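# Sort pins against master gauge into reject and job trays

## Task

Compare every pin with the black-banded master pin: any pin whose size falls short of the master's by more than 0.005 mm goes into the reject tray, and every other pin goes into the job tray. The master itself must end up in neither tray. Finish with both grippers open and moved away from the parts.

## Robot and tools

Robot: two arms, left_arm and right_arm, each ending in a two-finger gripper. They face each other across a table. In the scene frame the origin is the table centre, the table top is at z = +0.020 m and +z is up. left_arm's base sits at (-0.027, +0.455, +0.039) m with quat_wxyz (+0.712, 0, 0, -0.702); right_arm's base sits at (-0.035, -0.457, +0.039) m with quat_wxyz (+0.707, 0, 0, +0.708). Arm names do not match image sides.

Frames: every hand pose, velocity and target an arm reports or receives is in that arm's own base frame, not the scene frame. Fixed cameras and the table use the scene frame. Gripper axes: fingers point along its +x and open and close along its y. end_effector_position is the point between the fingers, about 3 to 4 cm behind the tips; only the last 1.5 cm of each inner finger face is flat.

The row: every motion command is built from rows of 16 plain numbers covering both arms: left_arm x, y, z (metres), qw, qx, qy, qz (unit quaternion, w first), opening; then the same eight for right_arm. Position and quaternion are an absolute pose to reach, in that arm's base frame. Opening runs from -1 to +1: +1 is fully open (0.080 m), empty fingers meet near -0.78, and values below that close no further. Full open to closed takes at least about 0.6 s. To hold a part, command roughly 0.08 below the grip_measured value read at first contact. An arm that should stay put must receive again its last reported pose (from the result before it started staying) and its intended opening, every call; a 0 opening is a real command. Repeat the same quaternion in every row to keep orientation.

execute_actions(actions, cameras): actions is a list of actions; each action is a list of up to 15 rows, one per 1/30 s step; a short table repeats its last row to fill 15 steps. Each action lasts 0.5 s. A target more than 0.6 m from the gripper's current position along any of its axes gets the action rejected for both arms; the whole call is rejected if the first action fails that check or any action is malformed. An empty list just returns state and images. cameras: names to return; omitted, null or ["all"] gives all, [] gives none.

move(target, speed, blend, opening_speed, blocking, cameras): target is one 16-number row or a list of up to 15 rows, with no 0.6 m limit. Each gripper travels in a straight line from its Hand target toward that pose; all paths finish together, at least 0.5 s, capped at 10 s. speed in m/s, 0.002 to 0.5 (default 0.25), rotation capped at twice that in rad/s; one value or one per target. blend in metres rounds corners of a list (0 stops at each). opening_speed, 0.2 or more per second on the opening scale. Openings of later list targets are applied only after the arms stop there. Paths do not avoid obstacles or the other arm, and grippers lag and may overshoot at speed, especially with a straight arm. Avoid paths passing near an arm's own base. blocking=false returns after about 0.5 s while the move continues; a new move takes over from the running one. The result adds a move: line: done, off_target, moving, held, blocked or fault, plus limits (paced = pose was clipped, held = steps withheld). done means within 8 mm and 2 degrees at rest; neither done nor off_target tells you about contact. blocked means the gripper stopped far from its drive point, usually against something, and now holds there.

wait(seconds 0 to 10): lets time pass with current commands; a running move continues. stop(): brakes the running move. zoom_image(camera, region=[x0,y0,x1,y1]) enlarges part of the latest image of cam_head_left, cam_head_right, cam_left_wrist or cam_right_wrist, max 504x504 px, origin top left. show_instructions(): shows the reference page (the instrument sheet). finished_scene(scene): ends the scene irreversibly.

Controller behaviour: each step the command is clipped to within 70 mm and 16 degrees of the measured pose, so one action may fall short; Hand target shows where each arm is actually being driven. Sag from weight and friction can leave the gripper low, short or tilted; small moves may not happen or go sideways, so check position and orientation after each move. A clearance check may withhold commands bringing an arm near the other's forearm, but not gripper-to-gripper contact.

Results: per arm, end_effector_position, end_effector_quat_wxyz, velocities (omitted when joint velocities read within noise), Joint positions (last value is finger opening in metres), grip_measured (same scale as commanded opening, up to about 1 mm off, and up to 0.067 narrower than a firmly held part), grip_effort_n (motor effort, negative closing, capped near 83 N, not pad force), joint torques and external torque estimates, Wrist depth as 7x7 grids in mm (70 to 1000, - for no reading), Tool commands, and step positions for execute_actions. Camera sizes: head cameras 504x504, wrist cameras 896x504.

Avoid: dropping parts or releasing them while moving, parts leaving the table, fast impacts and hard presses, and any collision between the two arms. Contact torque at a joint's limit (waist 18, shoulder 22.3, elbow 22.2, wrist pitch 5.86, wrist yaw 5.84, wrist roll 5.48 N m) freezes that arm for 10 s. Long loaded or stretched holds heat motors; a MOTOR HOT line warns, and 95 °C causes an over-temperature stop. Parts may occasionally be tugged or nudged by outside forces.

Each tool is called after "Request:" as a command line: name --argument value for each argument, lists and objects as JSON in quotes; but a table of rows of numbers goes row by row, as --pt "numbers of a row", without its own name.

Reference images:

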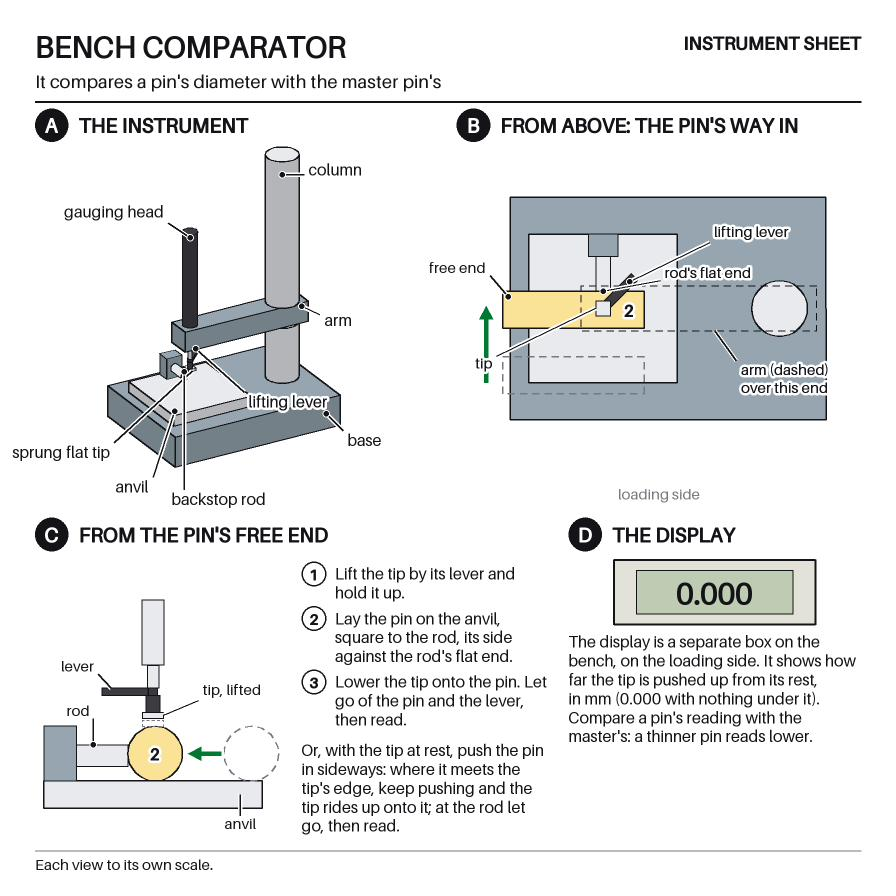

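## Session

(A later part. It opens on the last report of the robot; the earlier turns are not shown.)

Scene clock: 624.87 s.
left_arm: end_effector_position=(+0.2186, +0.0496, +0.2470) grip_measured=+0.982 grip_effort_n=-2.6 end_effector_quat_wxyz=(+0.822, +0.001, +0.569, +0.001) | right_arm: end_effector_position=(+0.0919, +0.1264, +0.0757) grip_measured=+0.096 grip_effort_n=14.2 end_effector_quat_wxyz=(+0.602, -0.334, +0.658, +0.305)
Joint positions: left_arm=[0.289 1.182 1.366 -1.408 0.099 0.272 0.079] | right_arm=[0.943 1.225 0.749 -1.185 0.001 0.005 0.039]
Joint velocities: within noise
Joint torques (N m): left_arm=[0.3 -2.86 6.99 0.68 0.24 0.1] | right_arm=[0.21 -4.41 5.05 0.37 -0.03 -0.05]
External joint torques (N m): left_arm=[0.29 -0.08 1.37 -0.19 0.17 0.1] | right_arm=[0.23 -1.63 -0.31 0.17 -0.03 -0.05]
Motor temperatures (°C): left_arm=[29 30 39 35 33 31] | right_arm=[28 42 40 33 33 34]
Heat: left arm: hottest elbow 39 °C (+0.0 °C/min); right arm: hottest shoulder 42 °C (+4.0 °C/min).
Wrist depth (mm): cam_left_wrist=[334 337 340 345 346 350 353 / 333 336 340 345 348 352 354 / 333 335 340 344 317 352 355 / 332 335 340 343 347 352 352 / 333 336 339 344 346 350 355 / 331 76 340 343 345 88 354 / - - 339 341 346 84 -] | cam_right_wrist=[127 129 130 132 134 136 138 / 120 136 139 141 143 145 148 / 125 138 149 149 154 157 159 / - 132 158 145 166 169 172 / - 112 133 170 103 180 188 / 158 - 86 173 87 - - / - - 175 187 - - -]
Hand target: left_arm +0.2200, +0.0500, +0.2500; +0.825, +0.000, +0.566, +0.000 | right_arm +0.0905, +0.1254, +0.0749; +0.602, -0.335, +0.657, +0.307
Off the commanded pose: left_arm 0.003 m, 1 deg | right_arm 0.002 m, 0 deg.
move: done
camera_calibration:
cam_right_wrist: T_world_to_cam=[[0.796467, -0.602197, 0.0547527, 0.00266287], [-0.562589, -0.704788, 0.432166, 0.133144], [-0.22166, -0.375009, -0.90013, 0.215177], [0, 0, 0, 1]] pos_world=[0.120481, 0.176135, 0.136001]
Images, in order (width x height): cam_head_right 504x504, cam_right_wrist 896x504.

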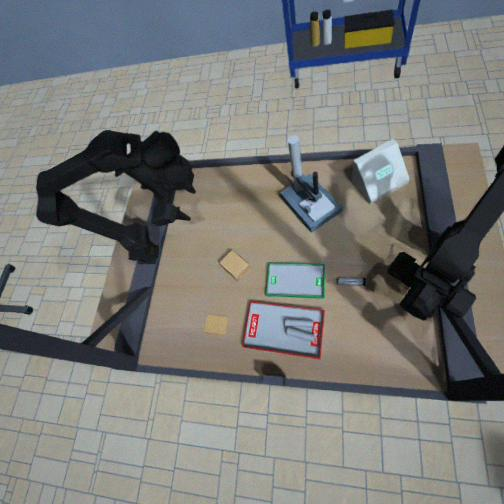

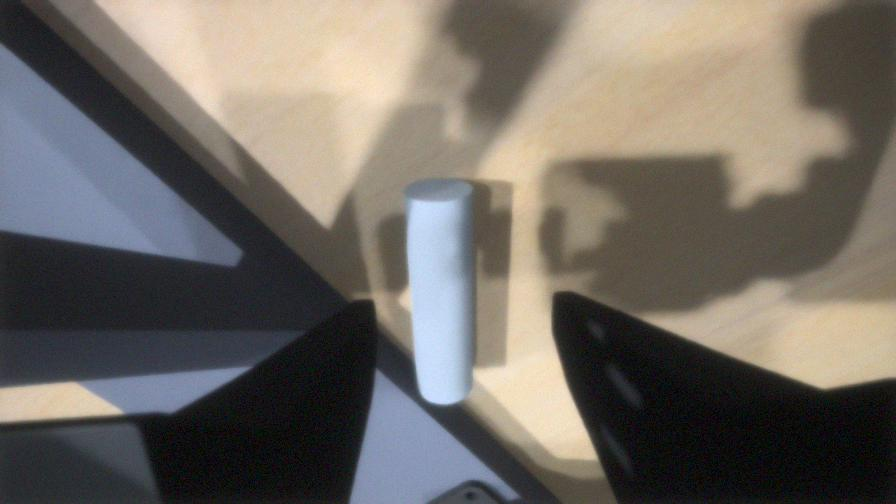

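Request:
move --pt "0.22 0.05 0.25 0.825 0 0.566 0 1 0.0857 0.1240 0.055 0.6020 -0.3347 0.6569 0.3067 0.1" --pt "0.22 0.05 0.25 0.825 0 0.566 0 1 0.0857 0.1240 0.032 0.6020 -0.3347 0.6569 0.3067 0.1" --cameras '["cam_right_wrist"]' --speed '[0.08, 0.05]'

Scene clock: 635.53 s.
left_arm: end_effector_position=(+0.2186, +0.0496, +0.2470) grip_measured=+0.982 grip_effort_n=-3.0 end_effector_quat_wxyz=(+0.822, +0.001, +0.569, +0.001) | right_arm: end_effector_position=(+0.0881, +0.1259, +0.0473) grip_measured=+0.096 grip_effort_n=14.2 end_effector_quat_wxyz=(+0.608, -0.331, +0.646, +0.323)
Joint positions: left_arm=[0.289 1.182 1.366 -1.408 0.099 0.272 0.079] | right_arm=[0.946 1.214 0.628 -1.037 -0.015 -0.016 0.039]
Joint velocities: within noise
Joint torques (N m): left_arm=[0.29 -2.86 6.97 0.69 0.24 0.1] | right_arm=[1.46 1.83 2.13 2.98 0.49 1.33]
External joint torques (N m): left_arm=[0.31 0 1.31 -0.19 0.16 0.1] | right_arm=[1.44 4.43 -3.11 2.73 0.51 1.33]
Motor temperatures (°C): left_arm=[29 30 39 35 33 31] | right_arm=[28 40 39 33 33 34]
Heat: left arm: hottest elbow 39 °C (+0.0 °C/min); right arm: hottest shoulder 40 °C (+2.0 °C/min).
Wrist depth (mm): cam_left_wrist=[333 338 341 344 348 350 351 / 333 337 341 345 348 352 353 / 333 335 340 344 318 351 355 / 333 337 341 344 348 351 351 / 333 335 340 343 347 351 354 / 330 76 339 342 346 88 352 / - - 338 341 345 84 -] | cam_right_wrist=[109 111 111 112 113 115 116 / 114 116 117 119 120 121 123 / - 122 125 126 127 129 130 / 111 115 133 131 137 138 139 / 86 114 128 140 103 146 150 / - - 76 138 87 - - / - - 136 145 171 - -]
Hand target: left_arm +0.2200, +0.0500, +0.2500; +0.825, +0.000, +0.566, +0.000 | right_arm +0.0852, +0.1230, +0.0335; +0.602, -0.335, +0.657, +0.307
Off the commanded pose: left_arm 0.003 m, 1 deg | right_arm 0.016 m, 2 deg.
move: off_target (right_arm)
camera_calibration:
cam_right_wrist: T_world_to_cam=[[0.809464, -0.586008, 0.0369069, 0.00464477], [-0.549597, -0.734045, 0.398899, 0.147107], [-0.206667, -0.343179, -0.916252, 0.184056], [0, 0, 0, 1]] pos_world=[0.115128, 0.17387, 0.10979]
Images, in order (width x height): cam_right_wrist 896x504.

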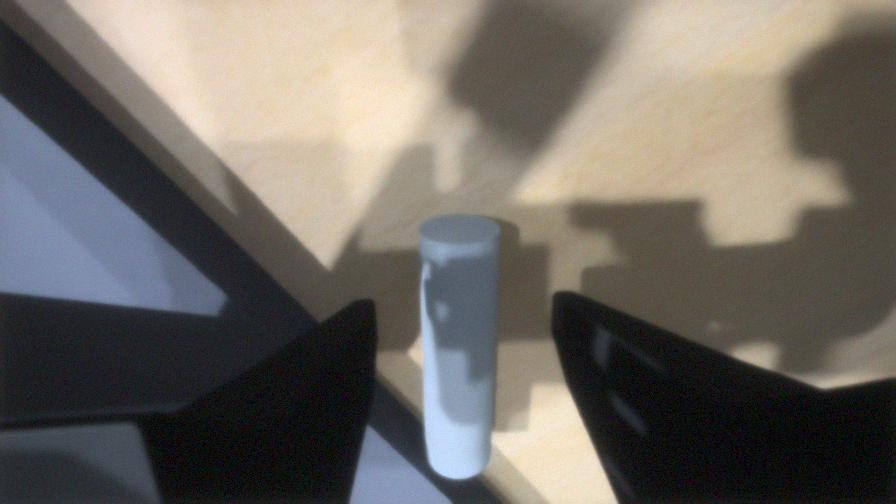

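Request:
move --pt "0.22 0.05 0.25 0.825 0 0.566 0 1 0.095 0.130 0.10 0.6020 -0.3347 0.6569 0.3067 -0.2" --pt "0.22 0.05 0.25 0.825 0 0.566 0 1 0.10 0.125 0.12 0.6114 0.2367 0.7285 -0.1986 -0.74" --cameras '["cam_right_wrist", "cam_head_right"]' --speed '[0.1, 0.25]'

Scene clock: 664.67 s.
left_arm: end_effector_position=(+0.2186, +0.0496, +0.2470) grip_measured=+0.982 grip_effort_n=-2.6 end_effector_quat_wxyz=(+0.822, +0.001, +0.569, +0.001) | right_arm: end_effector_position=(+0.0990, +0.1240, +0.1173) grip_measured=-0.736 grip_effort_n=-19.3 end_effector_quat_wxyz=(+0.610, +0.230, +0.731, -0.202)
Joint positions: left_arm=[0.289 1.182 1.366 -1.408 0.099 0.272 0.079] | right_arm=[0.738 1.164 0.873 -1.33 -0.168 1.357 0.002]
Joint velocities: within noise
Joint torques (N m): left_arm=[0.29 -2.87 6.97 0.69 0.24 0.09] | right_arm=[-0.21 -4.1 6.66 0.24 -0.15 0.13]
External joint torques (N m): left_arm=[0.27 0.01 1.27 -0.21 0.17 0.09] | right_arm=[-0.21 -1.61 1.21 0.03 -0.09 0.13]
Motor temperatures (°C): left_arm=[29 30 39 35 33 31] | right_arm=[28 36 37 44 33 36]
Heat: left arm: hottest elbow 39 °C (+0.0 °C/min); right arm: hottest wrist pitch 44 °C (+11.1 °C/min).
Wrist depth (mm): cam_left_wrist=[333 337 341 345 347 351 354 / 333 337 339 344 348 351 354 / 334 336 340 344 318 351 355 / 334 335 338 343 346 350 352 / 332 335 340 344 344 351 354 / 333 76 340 343 345 88 353 / - - 338 342 346 84 -] | cam_right_wrist=[157 160 164 167 172 177 177 / 168 173 176 180 185 187 158 / 180 185 189 180 183 186 157 / 195 200 207 211 199 203 159 / 212 218 222 94 212 249 253 / 229 236 - - - - - / - - - - - - -]
Hand target: left_arm +0.2200, +0.0500, +0.2500; +0.825, +0.000, +0.566, +0.000 | right_arm +0.1000, +0.1249, +0.1199; +0.611, +0.237, +0.728, -0.199
Off the commanded pose: left_arm 0.003 m, 1 deg | right_arm 0.003 m, 1 deg.
move: done
camera_calibration:
cam_right_wrist: T_world_to_cam=[[-0.589965, -0.804566, 0.0679265, 0.15413], [-0.674458, 0.537311, 0.506363, -0.0341084], [-0.4439, 0.252923, -0.859641, 0.192672], [0, 0, 0, 1]] pos_world=[0.153454, 0.0936034, 0.17243]
Images, in order (width x height): cam_head_right 504x504, cam_right_wrist 896x504.

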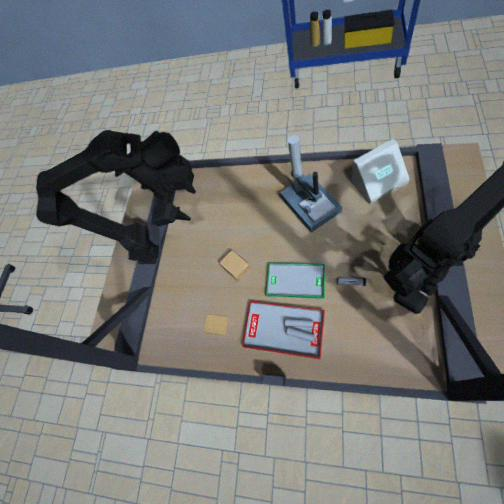

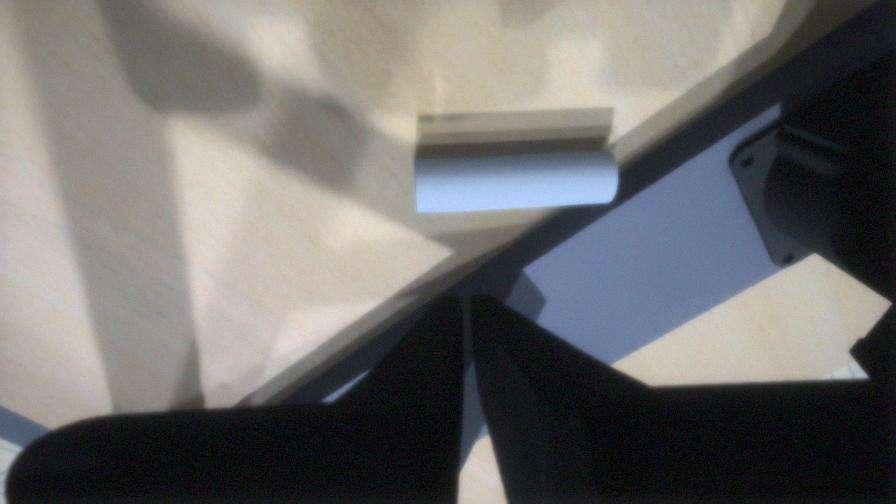

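Request:
move --pt "0.22 0.05 0.25 0.825 0 0.566 0 1 0.079 0.1425 0.075 0.6114 0.2367 0.7285 -0.1986 -0.74" --cameras '["cam_right_wrist"]' --speed 0.1

Scene clock: 686.47 s.
left_arm: end_effector_position=(+0.2186, +0.0496, +0.2470) grip_measured=+0.982 grip_effort_n=-2.6 end_effector_quat_wxyz=(+0.822, +0.001, +0.569, +0.001) | right_arm: end_effector_position=(+0.0806, +0.1434, +0.0777) grip_measured=-0.736 grip_effort_n=-19.8 end_effector_quat_wxyz=(+0.614, +0.239, +0.727, -0.194)
Joint positions: left_arm=[0.289 1.182 1.366 -1.408 0.099 0.272 0.079] | right_arm=[0.901 1.161 0.713 -1.119 -0.173 1.527 0.002]
Joint velocities: within noise
Joint torques (N m): left_arm=[0.29 -2.87 6.97 0.69 0.24 0.1] | right_arm=[0.23 -2.49 5.11 0.45 -0.1 0.12]
External joint torques (N m): left_arm=[0.3 -0.07 1.35 -0.19 0.16 0.1] | right_arm=[0.2 0 -0.39 0.16 -0.03 0.12]
Motor temperatures (°C): left_arm=[29 30 39 35 33 31] | right_arm=[28 35 37 39 33 35]
Heat: left arm: hottest elbow 39 °C (+0.0 °C/min); right arm: hottest wrist pitch 39 °C (+6.1 °C/min).
Wrist depth (mm): cam_left_wrist=[333 338 341 345 347 351 352 / 334 336 340 344 348 350 353 / 333 337 341 344 318 352 356 / 332 335 340 343 348 352 352 / 332 335 339 343 347 352 354 / 331 76 339 342 346 88 354 / - - 340 342 345 84 -] | cam_right_wrist=[126 127 129 132 134 136 138 / 134 136 139 138 140 144 133 / 144 146 149 151 135 139 141 / 156 158 162 167 156 149 154 / 170 174 176 94 154 164 194 / 182 186 - - - - - / - - - - - - -]
Hand target: left_arm +0.2200, +0.0500, +0.2500; +0.825, +0.000, +0.566, +0.000 | right_arm +0.0790, +0.1424, +0.0750; +0.611, +0.237, +0.729, -0.199
Off the commanded pose: left_arm 0.003 m, 1 deg | right_arm 0.003 m, 1 deg.
move: done
camera_calibration:
cam_right_wrist: T_world_to_cam=[[-0.594776, -0.802731, 0.0431789, 0.163622], [-0.680033, 0.531055, 0.505506, -0.0354667], [-0.428715, 0.271299, -0.861742, 0.141821], [0, 0, 0, 1]] pos_world=[0.134001, 0.111703, 0.133076]
Images, in order (width x height): cam_right_wrist 896x504.

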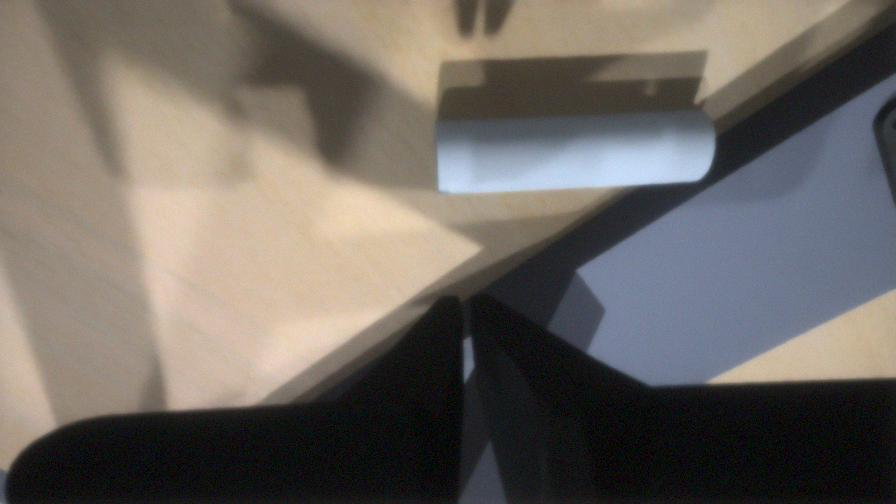

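Request:
move --pt "0.22 0.05 0.25 0.825 0 0.566 0 1 0.0757 0.1378 0.045 0.6114 0.2367 0.7285 -0.1986 -0.74" --pt "0.22 0.05 0.25 0.825 0 0.566 0 1 0.0757 0.1378 0.030 0.6114 0.2367 0.7285 -0.1986 -0.74" --cameras '["cam_right_wrist"]' --speed '[0.08, 0.04]'

Scene clock: 694.90 s.
left_arm: end_effector_position=(+0.2186, +0.0496, +0.2470) grip_measured=+0.982 grip_effort_n=-3.0 end_effector_quat_wxyz=(+0.822, +0.001, +0.569, +0.001) | right_arm: end_effector_position=(+0.0774, +0.1394, +0.0325) grip_measured=-0.736 grip_effort_n=-19.8 end_effector_quat_wxyz=(+0.614, +0.240, +0.727, -0.195)
Joint positions: left_arm=[0.289 1.182 1.366 -1.408 0.099 0.272 0.079] | right_arm=[0.901 1.205 0.551 -0.912 -0.173 1.528 0.002]
Joint velocities: within noise
Joint torques (N m): left_arm=[0.29 -2.86 6.97 0.69 0.24 0.09] | right_arm=[0.05 -2.4 4.84 0.44 -0.1 0.06]
External joint torques (N m): left_arm=[0.27 -0.03 1.36 -0.17 0.18 0.09] | right_arm=[0.06 0.04 -0.27 0.16 -0.04 0.06]
Motor temperatures (°C): left_arm=[29 30 40 35 33 31] | right_arm=[28 35 38 38 33 35]
Heat: left arm: hottest elbow 40 °C (+1.0 °C/min); right arm: hottest elbow 38 °C (-1.0 °C/min).
Wrist depth (mm): cam_left_wrist=[334 337 341 345 347 349 355 / 333 337 341 344 348 351 355 / 332 336 341 344 318 352 356 / 332 336 339 342 347 350 352 / 333 335 338 343 347 350 355 / 331 76 338 342 346 88 354 / - - 338 342 345 84 -] | cam_right_wrist=[87 88 89 91 92 94 96 / 93 93 96 97 99 102 103 / 99 100 103 100 103 94 107 / 107 110 111 93 91 106 99 / 117 118 121 95 122 108 106 / 126 129 - - - - - / - - - - - - -]
Hand target: left_arm +0.2200, +0.0500, +0.2500; +0.825, +0.000, +0.566, +0.000 | right_arm +0.0758, +0.1378, +0.0301; +0.611, +0.237, +0.728, -0.199
Off the commanded pose: left_arm 0.003 m, 1 deg | right_arm 0.003 m, 1 deg.
move: done
camera_calibration:
cam_right_wrist: T_world_to_cam=[[-0.595076, -0.802505, 0.0432443, 0.160446], [-0.679812, 0.531336, 0.505507, -0.0127316], [-0.428649, 0.271417, -0.861738, 0.102621], [0, 0, 0, 1]] pos_world=[0.130811, 0.10767, 0.0879301]
Images, in order (width x height): cam_right_wrist 896x504.

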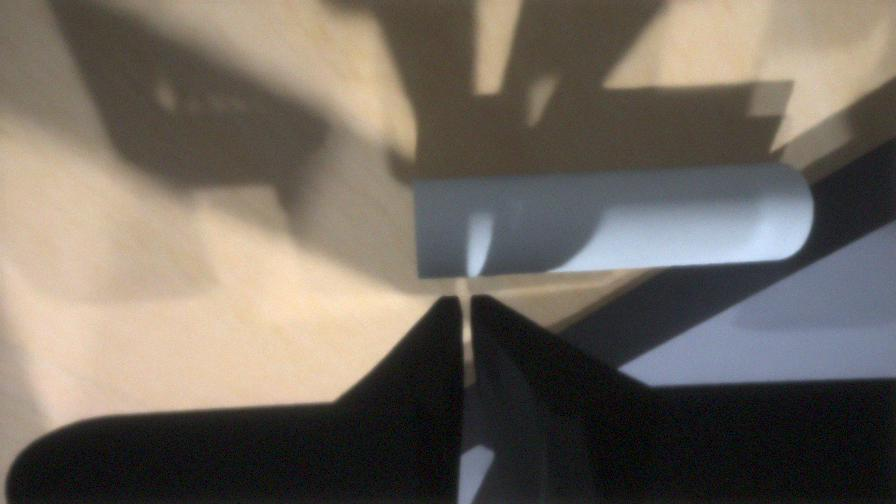

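Request:
move --pt "0.22 0.05 0.25 0.825 0 0.566 0 1 0.110 0.116 0.030 0.6114 0.2367 0.7285 -0.1986 -0.74" --cameras '["cam_right_wrist"]' --speed '[0.03]'

Scene clock: 701.20 s.
left_arm: end_effector_position=(+0.2186, +0.0496, +0.2470) grip_measured=+0.982 grip_effort_n=-3.0 end_effector_quat_wxyz=(+0.822, +0.001, +0.569, +0.001) | right_arm: end_effector_position=(+0.1079, +0.1154, +0.0289) grip_measured=-0.736 grip_effort_n=-19.8 end_effector_quat_wxyz=(+0.610, +0.237, +0.729, -0.199)
Joint positions: left_arm=[0.289 1.182 1.366 -1.408 0.099 0.272 0.079] | right_arm=[0.658 1.263 0.57 -0.928 -0.17 1.283 0.002]
Joint velocities: within noise
Joint torques (N m): left_arm=[0.3 -2.86 6.97 0.69 0.24 0.1] | right_arm=[-0.24 -2.69 6.35 0.11 0.04 -0.12]
External joint torques (N m): left_arm=[0.27 0.03 1.24 -0.21 0.17 0.1] | right_arm=[-0.25 0.01 1.31 -0.12 0.1 -0.12]
Motor temperatures (°C): left_arm=[29 30 40 35 33 31] | right_arm=[28 34 38 37 33 35]
Heat: left arm: hottest elbow 40 °C (+1.0 °C/min); right arm: hottest elbow 38 °C (+0.0 °C/min).
Wrist depth (mm): cam_left_wrist=[334 337 342 344 347 350 353 / 334 337 342 344 348 350 353 / 334 336 341 344 318 351 356 / 332 336 340 344 347 352 353 / 333 335 339 343 347 351 355 / 332 76 340 342 345 88 353 / - - 338 341 345 84 -] | cam_right_wrist=[- 84 85 87 88 91 93 / - 89 91 92 94 88 99 / 96 96 98 80 82 84 89 / 102 105 107 111 114 117 118 / 112 113 116 94 122 127 116 / 120 124 - - - - - / - - - - - - -]
Hand target: left_arm +0.2200, +0.0500, +0.2500; +0.825, +0.000, +0.566, +0.000 | right_arm +0.1100, +0.1161, +0.0300; +0.611, +0.237, +0.728, -0.198
Off the commanded pose: left_arm 0.003 m, 1 deg | right_arm 0.002 m, 0 deg.
move: done
camera_calibration:
cam_right_wrist: T_world_to_cam=[[-0.596211, -0.80095, 0.0548828, 0.15907], [-0.673402, 0.536144, 0.508999, 0.0211983], [-0.437108, 0.266512, -0.859016, 0.120487], [0, 0, 0, 1]] pos_world=[0.16178, 0.0839308, 0.0839801]
Images, in order (width x height): cam_right_wrist 896x504.

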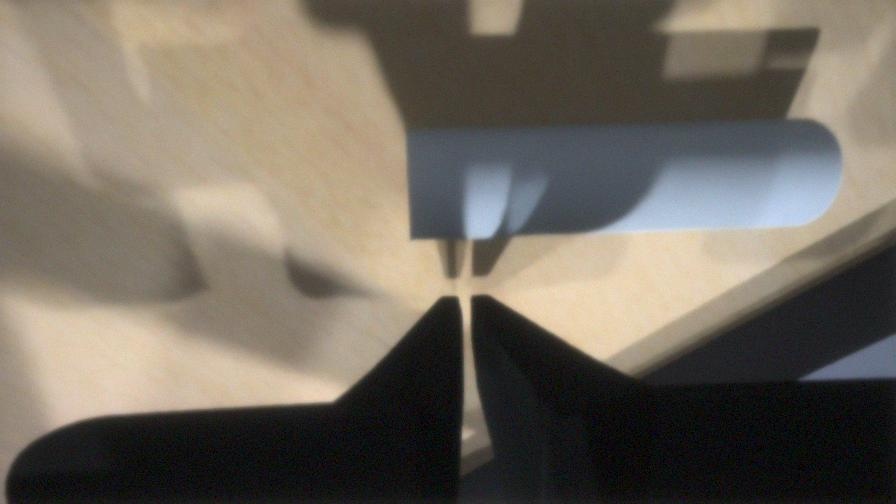

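Request:
move --pt "0.22 0.05 0.25 0.825 0 0.566 0 1 0.115 0.120 0.10 0.6114 0.2367 0.7285 -0.1986 -0.74" --cameras '["cam_right_wrist"]' --speed '[0.12]'

Scene clock: 705.63 s.
left_arm: end_effector_position=(+0.2186, +0.0496, +0.2470) grip_measured=+0.982 grip_effort_n=-3.0 end_effector_quat_wxyz=(+0.822, +0.001, +0.569, +0.001) | right_arm: end_effector_position=(+0.1130, +0.1192, +0.0969) grip_measured=-0.736 grip_effort_n=-19.3 end_effector_quat_wxyz=(+0.608, +0.234, +0.731, -0.203)
Joint positions: left_arm=[0.289 1.182 1.366 -1.408 0.099 0.272 0.079] | right_arm=[0.657 1.209 0.818 -1.243 -0.17 1.282 0.002]
Joint velocities: within noise
Joint torques (N m): left_arm=[0.29 -2.86 6.98 0.68 0.24 0.09] | right_arm=[-0.16 -4.17 6.91 0.09 0.04 -0.11]
External joint torques (N m): left_arm=[0.29 -0.04 1.34 -0.2 0.17 0.09] | right_arm=[-0.16 -1.43 1.5 -0.1 0.1 -0.11]
Motor temperatures (°C): left_arm=[29 30 40 35 33 31] | right_arm=[28 34 38 37 33 35]
Heat: left arm: hottest elbow 40 °C (+1.0 °C/min); right arm: hottest elbow 38 °C (+1.0 °C/min).
Wrist depth (mm): cam_left_wrist=[334 337 341 345 348 352 355 / 333 337 340 344 349 351 354 / 333 338 339 345 318 352 355 / 332 336 339 344 346 351 353 / 333 335 338 343 347 351 354 / 331 76 339 342 346 88 353 / - - 338 343 346 84 -] | cam_right_wrist=[139 143 145 149 153 157 160 / 150 152 156 160 164 169 169 / 161 164 169 173 178 179 156 / 174 179 183 190 190 179 164 / 189 193 199 95 188 194 204 / 205 210 - - - - - / - - - - - - -]
Hand target: left_arm +0.2200, +0.0500, +0.2500; +0.825, +0.000, +0.566, +0.000 | right_arm +0.1149, +0.1200, +0.1000; +0.611, +0.237, +0.729, -0.199
Off the commanded pose: left_arm 0.003 m, 1 deg | right_arm 0.004 m, 1 deg.
move: done
camera_calibration:
cam_right_wrist: T_world_to_cam=[[-0.595611, -0.800481, 0.0669133, 0.16016], [-0.668333, 0.540045, 0.511549, -0.0133077], [-0.445622, 0.259964, -0.856645, 0.181555], [0, 0, 0, 1]] pos_world=[0.167404, 0.0881939, 0.151619]
Images, in order (width x height): cam_right_wrist 896x504.

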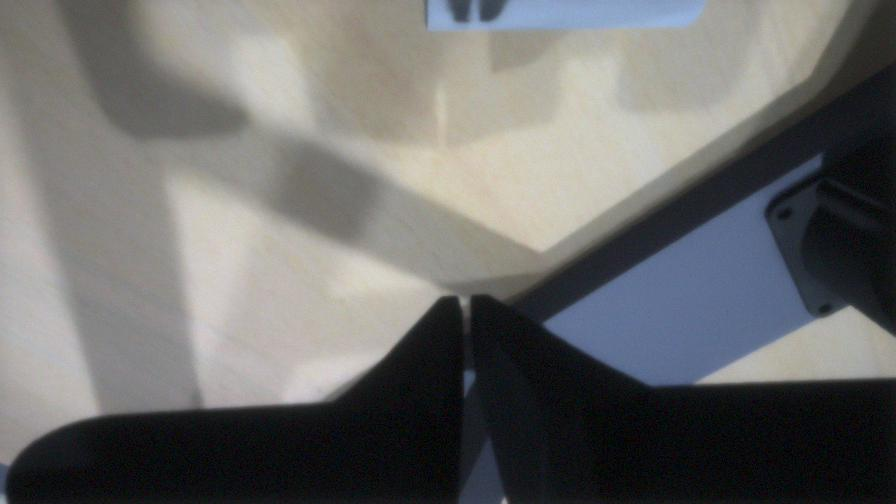

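Request:
move --pt "0.22 0.05 0.25 0.825 0 0.566 0 1 0.20 0.02 0.24 0.825 0 0.566 0 0.1" --cameras '["cam_right_wrist", "cam_head_right"]' --speed '[0.25]'

Scene clock: 714.60 s.
left_arm: end_effector_position=(+0.2186, +0.0496, +0.2470) grip_measured=+0.982 grip_effort_n=-3.0 end_effector_quat_wxyz=(+0.822, +0.001, +0.569, +0.001) | right_arm: end_effector_position=(+0.1990, +0.0200, +0.2358) grip_measured=+0.096 grip_effort_n=14.7 end_effector_quat_wxyz=(+0.820, -0.001, +0.573, -0.002)
Joint positions: left_arm=[0.289 1.182 1.366 -1.408 0.099 0.272 0.079] | right_arm=[0.139 1.081 1.267 -1.409 0.052 0.131 0.039]
Joint velocities: within noise
Joint torques (N m): left_arm=[0.3 -2.87 6.97 0.69 0.24 0.09] | right_arm=[-0.28 -3.35 7.37 0.95 -0.06 -0.14]
External joint torques (N m): left_arm=[0.3 -0.03 1.29 -0.21 0.16 0.09] | right_arm=[-0.31 -1.31 1.76 0.07 -0.09 -0.14]
Motor temperatures (°C): left_arm=[29 30 40 35 33 31] | right_arm=[28 34 39 36 33 35]
Heat: left arm: hottest elbow 40 °C (+1.0 °C/min); right arm: hottest elbow 39 °C (+3.0 °C/min).
Wrist depth (mm): cam_left_wrist=[334 337 341 345 347 351 353 / 334 336 340 345 348 352 353 / 333 336 339 344 317 351 356 / 333 336 340 343 347 350 352 / 332 335 340 342 347 351 354 / 331 76 339 342 346 88 352 / - - 339 342 346 84 -] | cam_right_wrist=[301 306 310 318 320 286 299 / 308 311 315 319 323 310 332 / 310 313 315 321 326 330 332 / 311 315 318 323 328 331 287 / 313 317 318 325 93 332 300 / 314 - 86 327 81 - - / - - 326 329 - - -]
Hand target: left_arm +0.2200, +0.0500, +0.2500; +0.825, +0.000, +0.566, +0.000 | right_arm +0.2000, +0.0200, +0.2400; +0.825, +0.000, +0.566, +0.000
Off the commanded pose: left_arm 0.003 m, 1 deg | right_arm 0.004 m, 1 deg.
move: done
camera_calibration:
cam_right_wrist: T_world_to_cam=[[-0.0382711, -0.998217, 0.0457983, 0.0206487], [-0.999235, 0.038597, 0.00625327, 0.221691], [-0.0080098, -0.045524, -0.998931, 0.317334], [0, 0, 0, 1]] pos_world=[0.224853, 0.0265016, 0.314663]
Images, in order (width x height): cam_head_right 504x504, cam_right_wrist 896x504.

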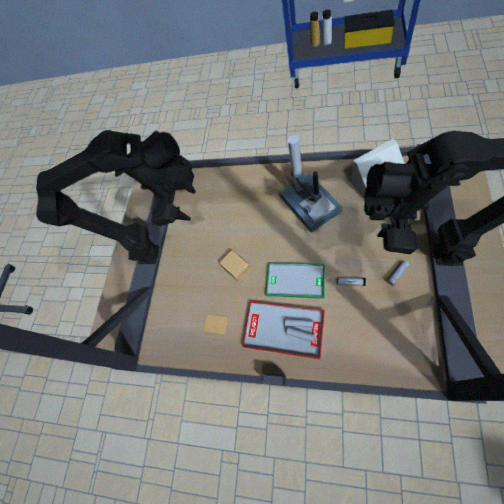

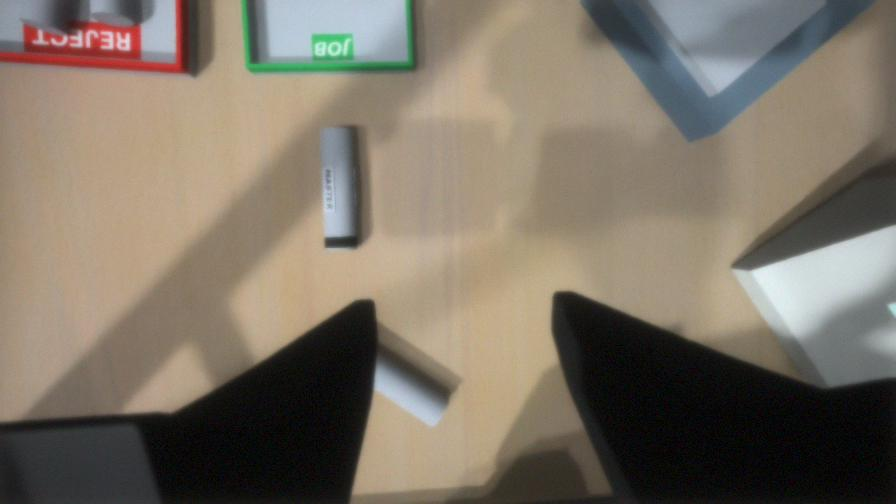

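Request:
move --pt "0.22 0.05 0.25 0.825 0 0.566 0 1 0.148 0.055 0.12 0.6540 -0.3119 0.5993 0.3404 0.1" --pt "0.22 0.05 0.25 0.825 0 0.566 0 1 0.146 0.054 0.065 0.6540 -0.3119 0.5993 0.3404 0.1" --cameras '["cam_right_wrist"]' --speed '[0.25, 0.1]'

Scene clock: 725.50 s.
left_arm: end_effector_position=(+0.2186, +0.0496, +0.2470) grip_measured=+0.982 grip_effort_n=-2.6 end_effector_quat_wxyz=(+0.822, +0.001, +0.569, +0.001) | right_arm: end_effector_position=(+0.1479, +0.0538, +0.0677) grip_measured=+0.096 grip_effort_n=14.2 end_effector_quat_wxyz=(+0.658, -0.312, +0.597, +0.337)
Joint positions: left_arm=[0.289 1.182 1.366 -1.408 0.099 0.272 0.079] | right_arm=[0.301 1.067 0.629 -1.053 -0.05 -0.652 0.039]
Joint velocities: within noise
Joint torques (N m): left_arm=[0.29 -2.87 6.97 0.68 0.24 0.1] | right_arm=[0.12 -2.03 5.33 0.58 -0.16 -0.13]
External joint torques (N m): left_arm=[0.27 -0.06 1.31 -0.21 0.18 0.1] | right_arm=[0.11 -0.02 -0.3 0.13 -0.09 -0.14]
Motor temperatures (°C): left_arm=[29 30 40 35 33 31] | right_arm=[28 34 41 36 33 35]
Heat: left arm: hottest elbow 40 °C (+1.0 °C/min); right arm: hottest elbow 41 °C (+4.0 °C/min).
Wrist depth (mm): cam_left_wrist=[335 337 341 344 349 351 353 / 334 337 341 344 347 351 354 / 333 337 339 344 318 352 355 / 333 336 340 343 347 350 353 / 332 334 339 342 346 350 355 / 331 76 339 342 346 88 354 / - - 339 342 345 84 -] | cam_right_wrist=[132 132 133 134 135 137 139 / 136 137 139 140 141 143 144 / 142 143 144 143 148 149 151 / 148 149 151 137 155 156 158 / 152 156 155 158 103 162 166 / 141 - 86 167 87 - - / - - 172 177 178 - -]
Hand target: left_arm +0.2200, +0.0500, +0.2500; +0.825, +0.000, +0.566, +0.000 | right_arm +0.1460, +0.0539, +0.0651; +0.654, -0.312, +0.599, +0.340
Off the commanded pose: left_arm 0.003 m, 1 deg | right_arm 0.003 m, 1 deg.
move: done
camera_calibration:
cam_right_wrist: T_world_to_cam=[[0.799989, -0.597198, 0.0580699, -0.0862124], [-0.589611, -0.764485, 0.260617, 0.13581], [-0.111246, -0.242729, -0.963694, 0.174034], [0, 0, 0, 1]] pos_world=[0.168405, 0.094582, 0.137328]
Images, in order (width x height): cam_right_wrist 896x504.

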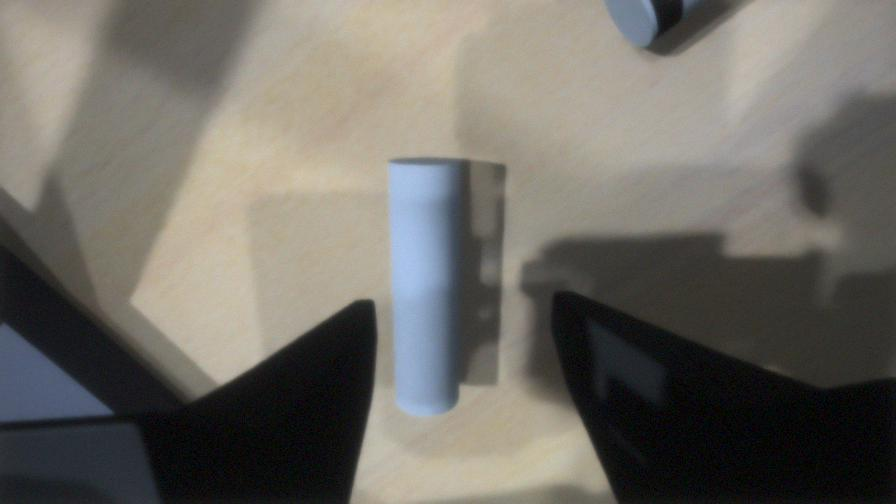

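Request:
move --pt "0.22 0.05 0.25 0.825 0 0.566 0 1 0.1353 0.0512 0.050 0.6540 -0.3119 0.5993 0.3404 0.1" --pt "0.22 0.05 0.25 0.825 0 0.566 0 1 0.1353 0.0512 0.0285 0.6540 -0.3119 0.5993 0.3404 0.1" --cameras '["cam_right_wrist"]' --speed '[0.1, 0.06]'

Scene clock: 732.73 s.
left_arm: end_effector_position=(+0.2186, +0.0496, +0.2470) grip_measured=+0.982 grip_effort_n=-2.6 end_effector_quat_wxyz=(+0.822, +0.001, +0.569, +0.001) | right_arm: end_effector_position=(+0.1375, +0.0510, +0.0310) grip_measured=+0.096 grip_effort_n=13.7 end_effector_quat_wxyz=(+0.657, -0.313, +0.596, +0.338)
Joint positions: left_arm=[0.289 1.182 1.366 -1.408 0.099 0.272 0.079] | right_arm=[0.304 1.066 0.477 -0.903 -0.05 -0.652 0.039]
Joint velocities: within noise
Joint torques (N m): left_arm=[0.29 -2.87 6.97 0.69 0.24 0.09] | right_arm=[0.22 -1.76 5.11 0.59 -0.15 0]
External joint torques (N m): left_arm=[0.29 -0.05 1.33 -0.2 0.17 0.09] | right_arm=[0.22 0.01 -0.34 0.13 -0.08 0]
Motor temperatures (°C): left_arm=[29 30 40 35 33 31] | right_arm=[28 34 40 36 33 35]
Heat: left arm: hottest elbow 40 °C (+1.0 °C/min); right arm: hottest elbow 40 °C (+3.0 °C/min).
Wrist depth (mm): cam_left_wrist=[334 337 340 345 347 352 353 / 333 337 341 343 348 350 353 / 333 336 340 343 318 351 355 / 332 336 340 343 348 351 353 / 332 336 340 342 346 350 354 / 331 76 339 342 345 88 353 / - - 339 343 346 84 -] | cam_right_wrist=[99 99 100 100 102 102 104 / 103 103 104 105 106 108 109 / 107 107 109 92 111 111 113 / 110 112 114 97 116 118 119 / 117 117 116 100 94 121 125 / 121 - 86 105 86 - - / - - 129 132 134 - -]
Hand target: left_arm +0.2200, +0.0500, +0.2500; +0.825, +0.000, +0.566, +0.000 | right_arm +0.1352, +0.0511, +0.0285; +0.654, -0.312, +0.599, +0.340
Off the commanded pose: left_arm 0.003 m, 1 deg | right_arm 0.003 m, 1 deg.
move: done
camera_calibration:
cam_right_wrist: T_world_to_cam=[[0.801829, -0.594747, 0.057846, -0.0777966], [-0.587181, -0.766251, 0.260918, 0.136921], [-0.110856, -0.243178, -0.963626, 0.136753], [0, 0, 0, 1]] pos_world=[0.157937, 0.0919022, 0.100554]
Images, in order (width x height): cam_right_wrist 896x504.

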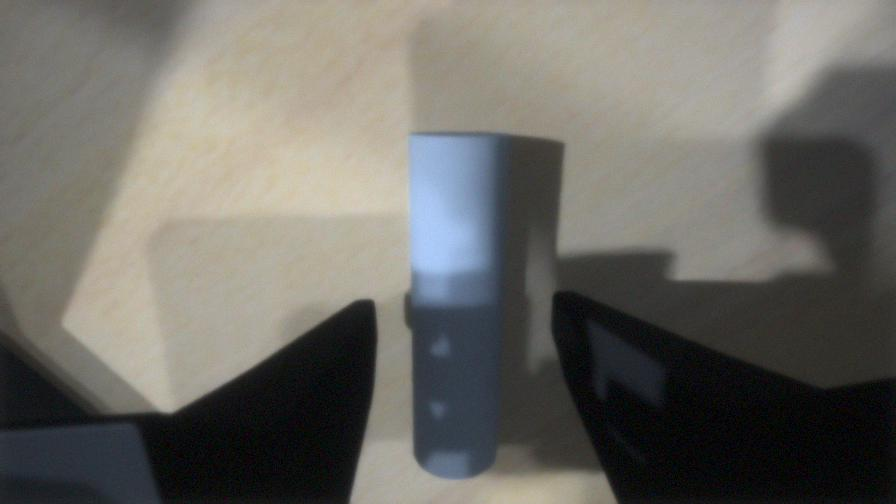

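Request:
move --pt "0.22 0.05 0.25 0.825 0 0.566 0 1 0.1340 0.0520 0.0205 0.6540 -0.3119 0.5993 0.3404 0.1" --pt "0.22 0.05 0.25 0.825 0 0.566 0 1 0.1340 0.0520 0.0205 0.6540 -0.3119 0.5993 0.3404 -0.48" --pt "0.22 0.05 0.25 0.825 0 0.566 0 1 0.140 0.055 0.08 0.6540 -0.3119 0.5993 0.3404 -0.48" --pt "0.22 0.05 0.25 0.825 0 0.566 0 1 0.255 0.000 0.08 0.7373 0 0.6756 0 -0.48" --pt "0.22 0.05 0.25 0.825 0 0.566 0 1 0.255 0.000 0.032 0.7373 0 0.6756 0 -0.48" --cameras '["cam_right_wrist"]' --speed '[0.05, 0.05, 0.1, 0.15, 0.08]' --opening_speed 0.8

Scene clock: 745.60 s.
left_arm: end_effector_position=(+0.2186, +0.0496, +0.2470) grip_measured=+0.982 grip_effort_n=-2.6 end_effector_quat_wxyz=(+0.822, +0.001, +0.569, +0.001) | right_arm: end_effector_position=(+0.2555, +0.0011, +0.0336) grip_measured=-0.387 grip_effort_n=-83.5 end_effector_quat_wxyz=(+0.739, -0.001, +0.674, +0.003)
Joint positions: left_arm=[0.289 1.182 1.366 -1.408 0.099 0.272 0.079] | right_arm=[0.003 1.54 0.82 -0.759 -0.003 -0.003 0.018]
Joint velocities: within noise
Joint torques (N m): left_arm=[0.29 -2.87 6.97 0.69 0.24 0.09] | right_arm=[-0.23 -5.51 5.32 0.63 0.11 0.13]
External joint torques (N m): left_arm=[0.3 -0.11 1.37 -0.19 0.17 0.09] | right_arm=[-0.23 -0.53 0.1 0.14 0.11 0.13]
Motor temperatures (°C): left_arm=[29 30 40 35 33 31] | right_arm=[28 34 40 35 33 35]
Heat: left arm: hottest elbow 40 °C (+1.0 °C/min); right arm: hottest elbow 40 °C (+3.0 °C/min).
Wrist depth (mm): cam_left_wrist=[334 338 340 345 348 351 353 / 333 337 340 344 348 351 353 / 333 337 340 343 319 351 355 / 332 336 339 343 347 352 353 / 332 335 340 343 347 350 354 / 332 76 339 342 346 88 353 / - - 338 343 345 84 -] | cam_right_wrist=[97 97 98 99 100 102 104 / 100 101 102 104 105 107 108 / - 106 107 83 110 111 113 / 98 110 112 87 116 118 119 / - 115 116 90 103 123 125 / - 120 - 95 86 - - / - - - 100 - - -]
Hand target: left_arm +0.2200, +0.0500, +0.2500; +0.825, +0.000, +0.566, +0.000 | right_arm +0.2549, +0.0000, +0.0320; +0.737, +0.000, +0.676, +0.000
Off the commanded pose: left_arm 0.003 m, 1 deg | right_arm 0.002 m, 0 deg.
move: done
camera_calibration:
cam_right_wrist: T_world_to_cam=[[-0.0181139, -0.998717, 0.0472803, 0.00804711], [-0.96427, 0.0299503, 0.263222, 0.262663], [-0.2643, -0.040823, -0.963576, 0.179184], [0, 0, 0, 1]] pos_world=[0.300783, 0.00748475, 0.103138]
Images, in order (width x height): cam_right_wrist 896x504.

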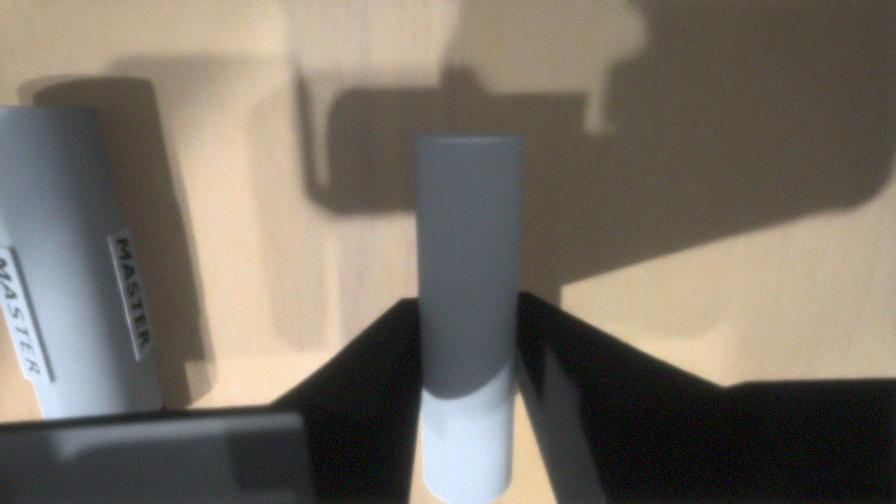

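Request:
move --pt "0.22 0.05 0.25 0.825 0 0.566 0 1 0.255 0.000 0.0245 0.7373 0 0.6756 0 -0.48" --pt "0.22 0.05 0.25 0.825 0 0.566 0 1 0.255 0.000 0.0243 0.7373 0 0.6756 0 -0.1" --pt "0.22 0.05 0.25 0.825 0 0.566 0 1 0.250 0.000 0.08 0.7373 0 0.6756 0 0.0" --pt "0.22 0.05 0.25 0.825 0 0.566 0 1 0.205 0.000 0.07 0.9239 0 0.3827 0 0.1" --pt "0.22 0.05 0.25 0.825 0 0.566 0 1 0.2175 0.001 0.035 0.9239 0 0.3827 0 0.1" --cameras '["cam_right_wrist"]' --speed '[0.03, 0.05, 0.1, 0.15, 0.08]' --blend '[0, 0, 0.01, 0.01, 0]' --opening_speed 0.8

Scene clock: 757.87 s.
left_arm: end_effector_position=(+0.2186, +0.0496, +0.2470) grip_measured=+0.982 grip_effort_n=-2.6 end_effector_quat_wxyz=(+0.822, +0.001, +0.569, +0.001) | right_arm: end_effector_position=(+0.2191, +0.0008, +0.0382) grip_measured=+0.096 grip_effort_n=14.7 end_effector_quat_wxyz=(+0.925, -0.001, +0.379, +0.001)
Joint positions: left_arm=[0.289 1.182 1.366 -1.408 0.099 0.272 0.079] | right_arm=[0.006 0.769 0.139 -0.149 0.004 0.002 0.039]
Joint velocities: within noise
Joint torques (N m): left_arm=[0.29 -2.86 6.98 0.68 0.24 0.09] | right_arm=[0.23 -0.99 5.98 1.43 0.11 0.13]
External joint torques (N m): left_arm=[0.28 -0.03 1.29 -0.21 0.17 0.09] | right_arm=[0.23 -0.09 -0.33 0.02 0.11 0.13]
Motor temperatures (°C): left_arm=[29 30 40 35 33 31] | right_arm=[28 34 40 35 33 34]
Heat: left arm: hottest elbow 40 °C (+0.0 °C/min); right arm: hottest elbow 40 °C (+2.0 °C/min).
Wrist depth (mm): cam_left_wrist=[333 336 340 344 348 350 353 / 333 337 340 343 348 351 353 / 333 336 340 344 318 351 355 / 333 336 340 344 347 351 353 / 333 334 340 342 346 350 356 / 330 76 339 343 346 88 353 / - - 338 342 345 84 -] | cam_right_wrist=[163 164 167 173 174 172 155 / 157 157 159 160 161 162 161 / 146 132 148 130 150 151 152 / 119 128 139 136 141 141 142 / 110 129 132 128 103 133 134 / - - 86 110 81 - - / - - 114 117 118 - -]
Hand target: left_arm +0.2200, +0.0500, +0.2500; +0.825, +0.000, +0.566, +0.000 | right_arm +0.2174, +0.0010, +0.0350; +0.924, +0.000, +0.383, +0.000
Off the commanded pose: left_arm 0.003 m, 1 deg | right_arm 0.004 m, 0 deg.
move: done; blend cut to 0 m at target 3, 0 m at target 4
camera_calibration:
cam_right_wrist: T_world_to_cam=[[-0.048921, -0.998533, 0.0231923, 0.0145168], [-0.906291, 0.0346181, -0.421233, 0.239713], [0.419813, -0.0416261, -0.906656, 0.0219326], [0, 0, 0, 1]] pos_world=[0.208753, 0.00711008, 0.120524]
Images, in order (width x height): cam_right_wrist 896x504.

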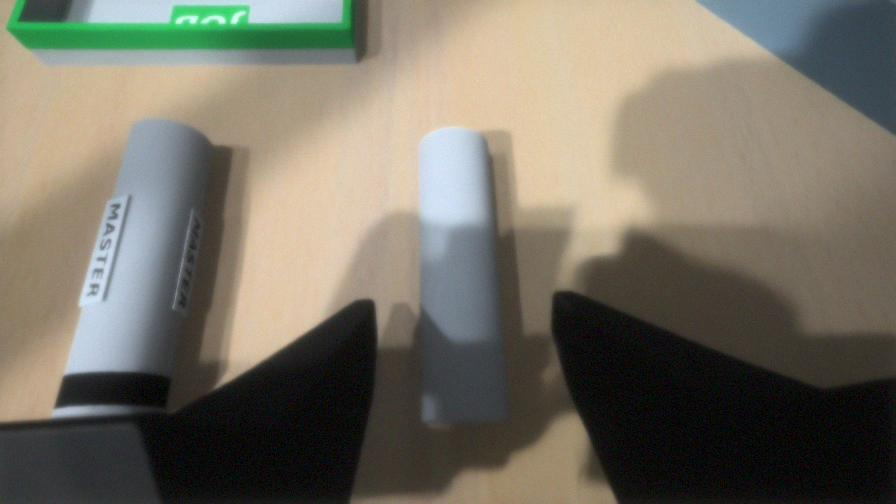

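Request:
move --pt "0.22 0.05 0.25 0.825 0 0.566 0 1 0.2155 0.002 0.0165 0.9239 0 0.3827 0 0.1" --pt "0.22 0.05 0.25 0.825 0 0.566 0 1 0.2155 0.002 0.0165 0.9239 0 0.3827 0 -0.48" --pt "0.22 0.05 0.25 0.825 0 0.566 0 1 0.215 0.00 0.09 0.9239 0 0.3827 0 -0.48" --pt "0.22 0.05 0.25 0.825 0 0.566 0 1 0.255 -0.06 0.12 0.8278 0.1710 0.3522 -0.4019 -0.48" --pt "0.22 0.05 0.25 0.825 0 0.566 0 1 0.3080 -0.1320 0.095 0.8278 0.1710 0.3522 -0.4019 -0.48" --pt "0.22 0.05 0.25 0.825 0 0.566 0 1 0.3090 -0.1312 0.057 0.8278 0.1710 0.3522 -0.4019 -0.48" --cameras '["cam_right_wrist"]' --speed '[0.05, 0.05, 0.12, 0.22, 0.2, 0.06]' --blend '[0, 0, 0.01, 0.03, 0.005, 0]' --opening_speed 0.8

Scene clock: 770.87 s.
left_arm: end_effector_position=(+0.2186, +0.0496, +0.2470) grip_measured=+0.982 grip_effort_n=-2.6 end_effector_quat_wxyz=(+0.822, +0.001, +0.569, +0.001) | right_arm: end_effector_position=(+0.3114, -0.1313, +0.0627) grip_measured=-0.385 grip_effort_n=-83.5 end_effector_quat_wxyz=(+0.831, +0.174, +0.345, -0.401)
Joint positions: left_arm=[0.289 1.182 1.366 -1.408 0.099 0.272 0.079] | right_arm=[-0.198 1.5 0.657 -0.08 0.466 0.553 0.018]
Joint velocities: within noise
Joint torques (N m): left_arm=[0.29 -2.87 6.97 0.69 0.24 0.09] | right_arm=[-0.1 -4.8 5.24 1.27 0.25 -0.09]
External joint torques (N m): left_arm=[0.29 -0.02 1.33 -0.19 0.17 0.09] | right_arm=[-0.07 0.23 -0.32 0.07 0 -0.1]
Motor temperatures (°C): left_arm=[29 30 40 35 33 31] | right_arm=[28 34 41 37 33 34]
Heat: left arm: hottest elbow 40 °C (+0.0 °C/min); right arm: hottest elbow 41 °C (+2.0 °C/min).
Wrist depth (mm): cam_left_wrist=[335 337 341 345 347 351 353 / 333 337 341 343 348 351 354 / 333 337 341 344 319 351 357 / 332 336 339 344 346 351 353 / 333 335 340 342 346 350 353 / 331 76 339 344 345 88 353 / - - 338 342 346 84 -] | cam_right_wrist=[193 - - 161 200 205 205 / 180 - 76 115 186 190 191 / 169 105 123 108 172 177 168 / 159 125 119 100 135 166 159 / 150 112 112 93 126 156 154 / - 116 - 90 - - - / - - - 136 - - -]
Hand target: left_arm +0.2200, +0.0500, +0.2500; +0.825, +0.000, +0.566, +0.000 | right_arm +0.3090, -0.1312, +0.0572; +0.828, +0.171, +0.352, -0.402
Off the commanded pose: left_arm 0.003 m, 1 deg | right_arm 0.006 m, 1 deg.
move: done
camera_calibration:
cam_right_wrist: T_world_to_cam=[[-0.816397, -0.577383, 0.011128, 0.181591], [-0.530973, 0.742919, -0.407603, 0.313627], [0.227076, -0.338674, -0.913092, 0.021334], [0, 0, 0, 1]] pos_world=[0.309933, -0.120927, 0.145294]
Images, in order (width x height): cam_right_wrist 896x504.

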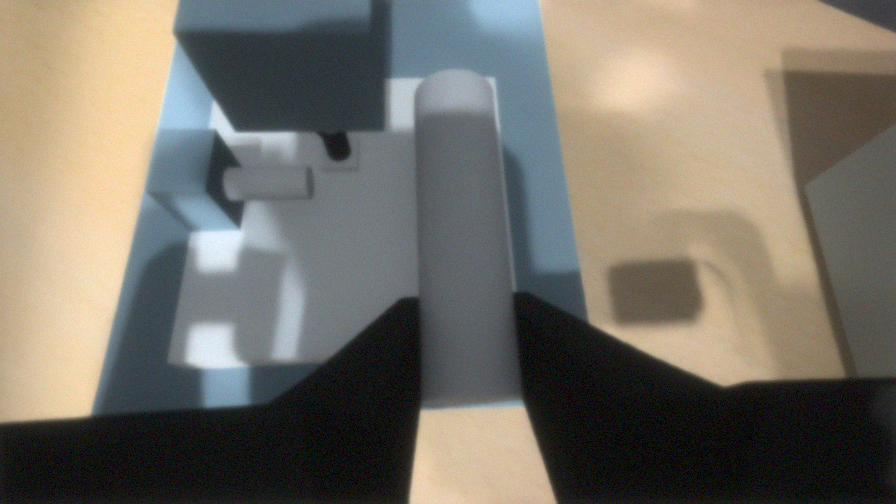

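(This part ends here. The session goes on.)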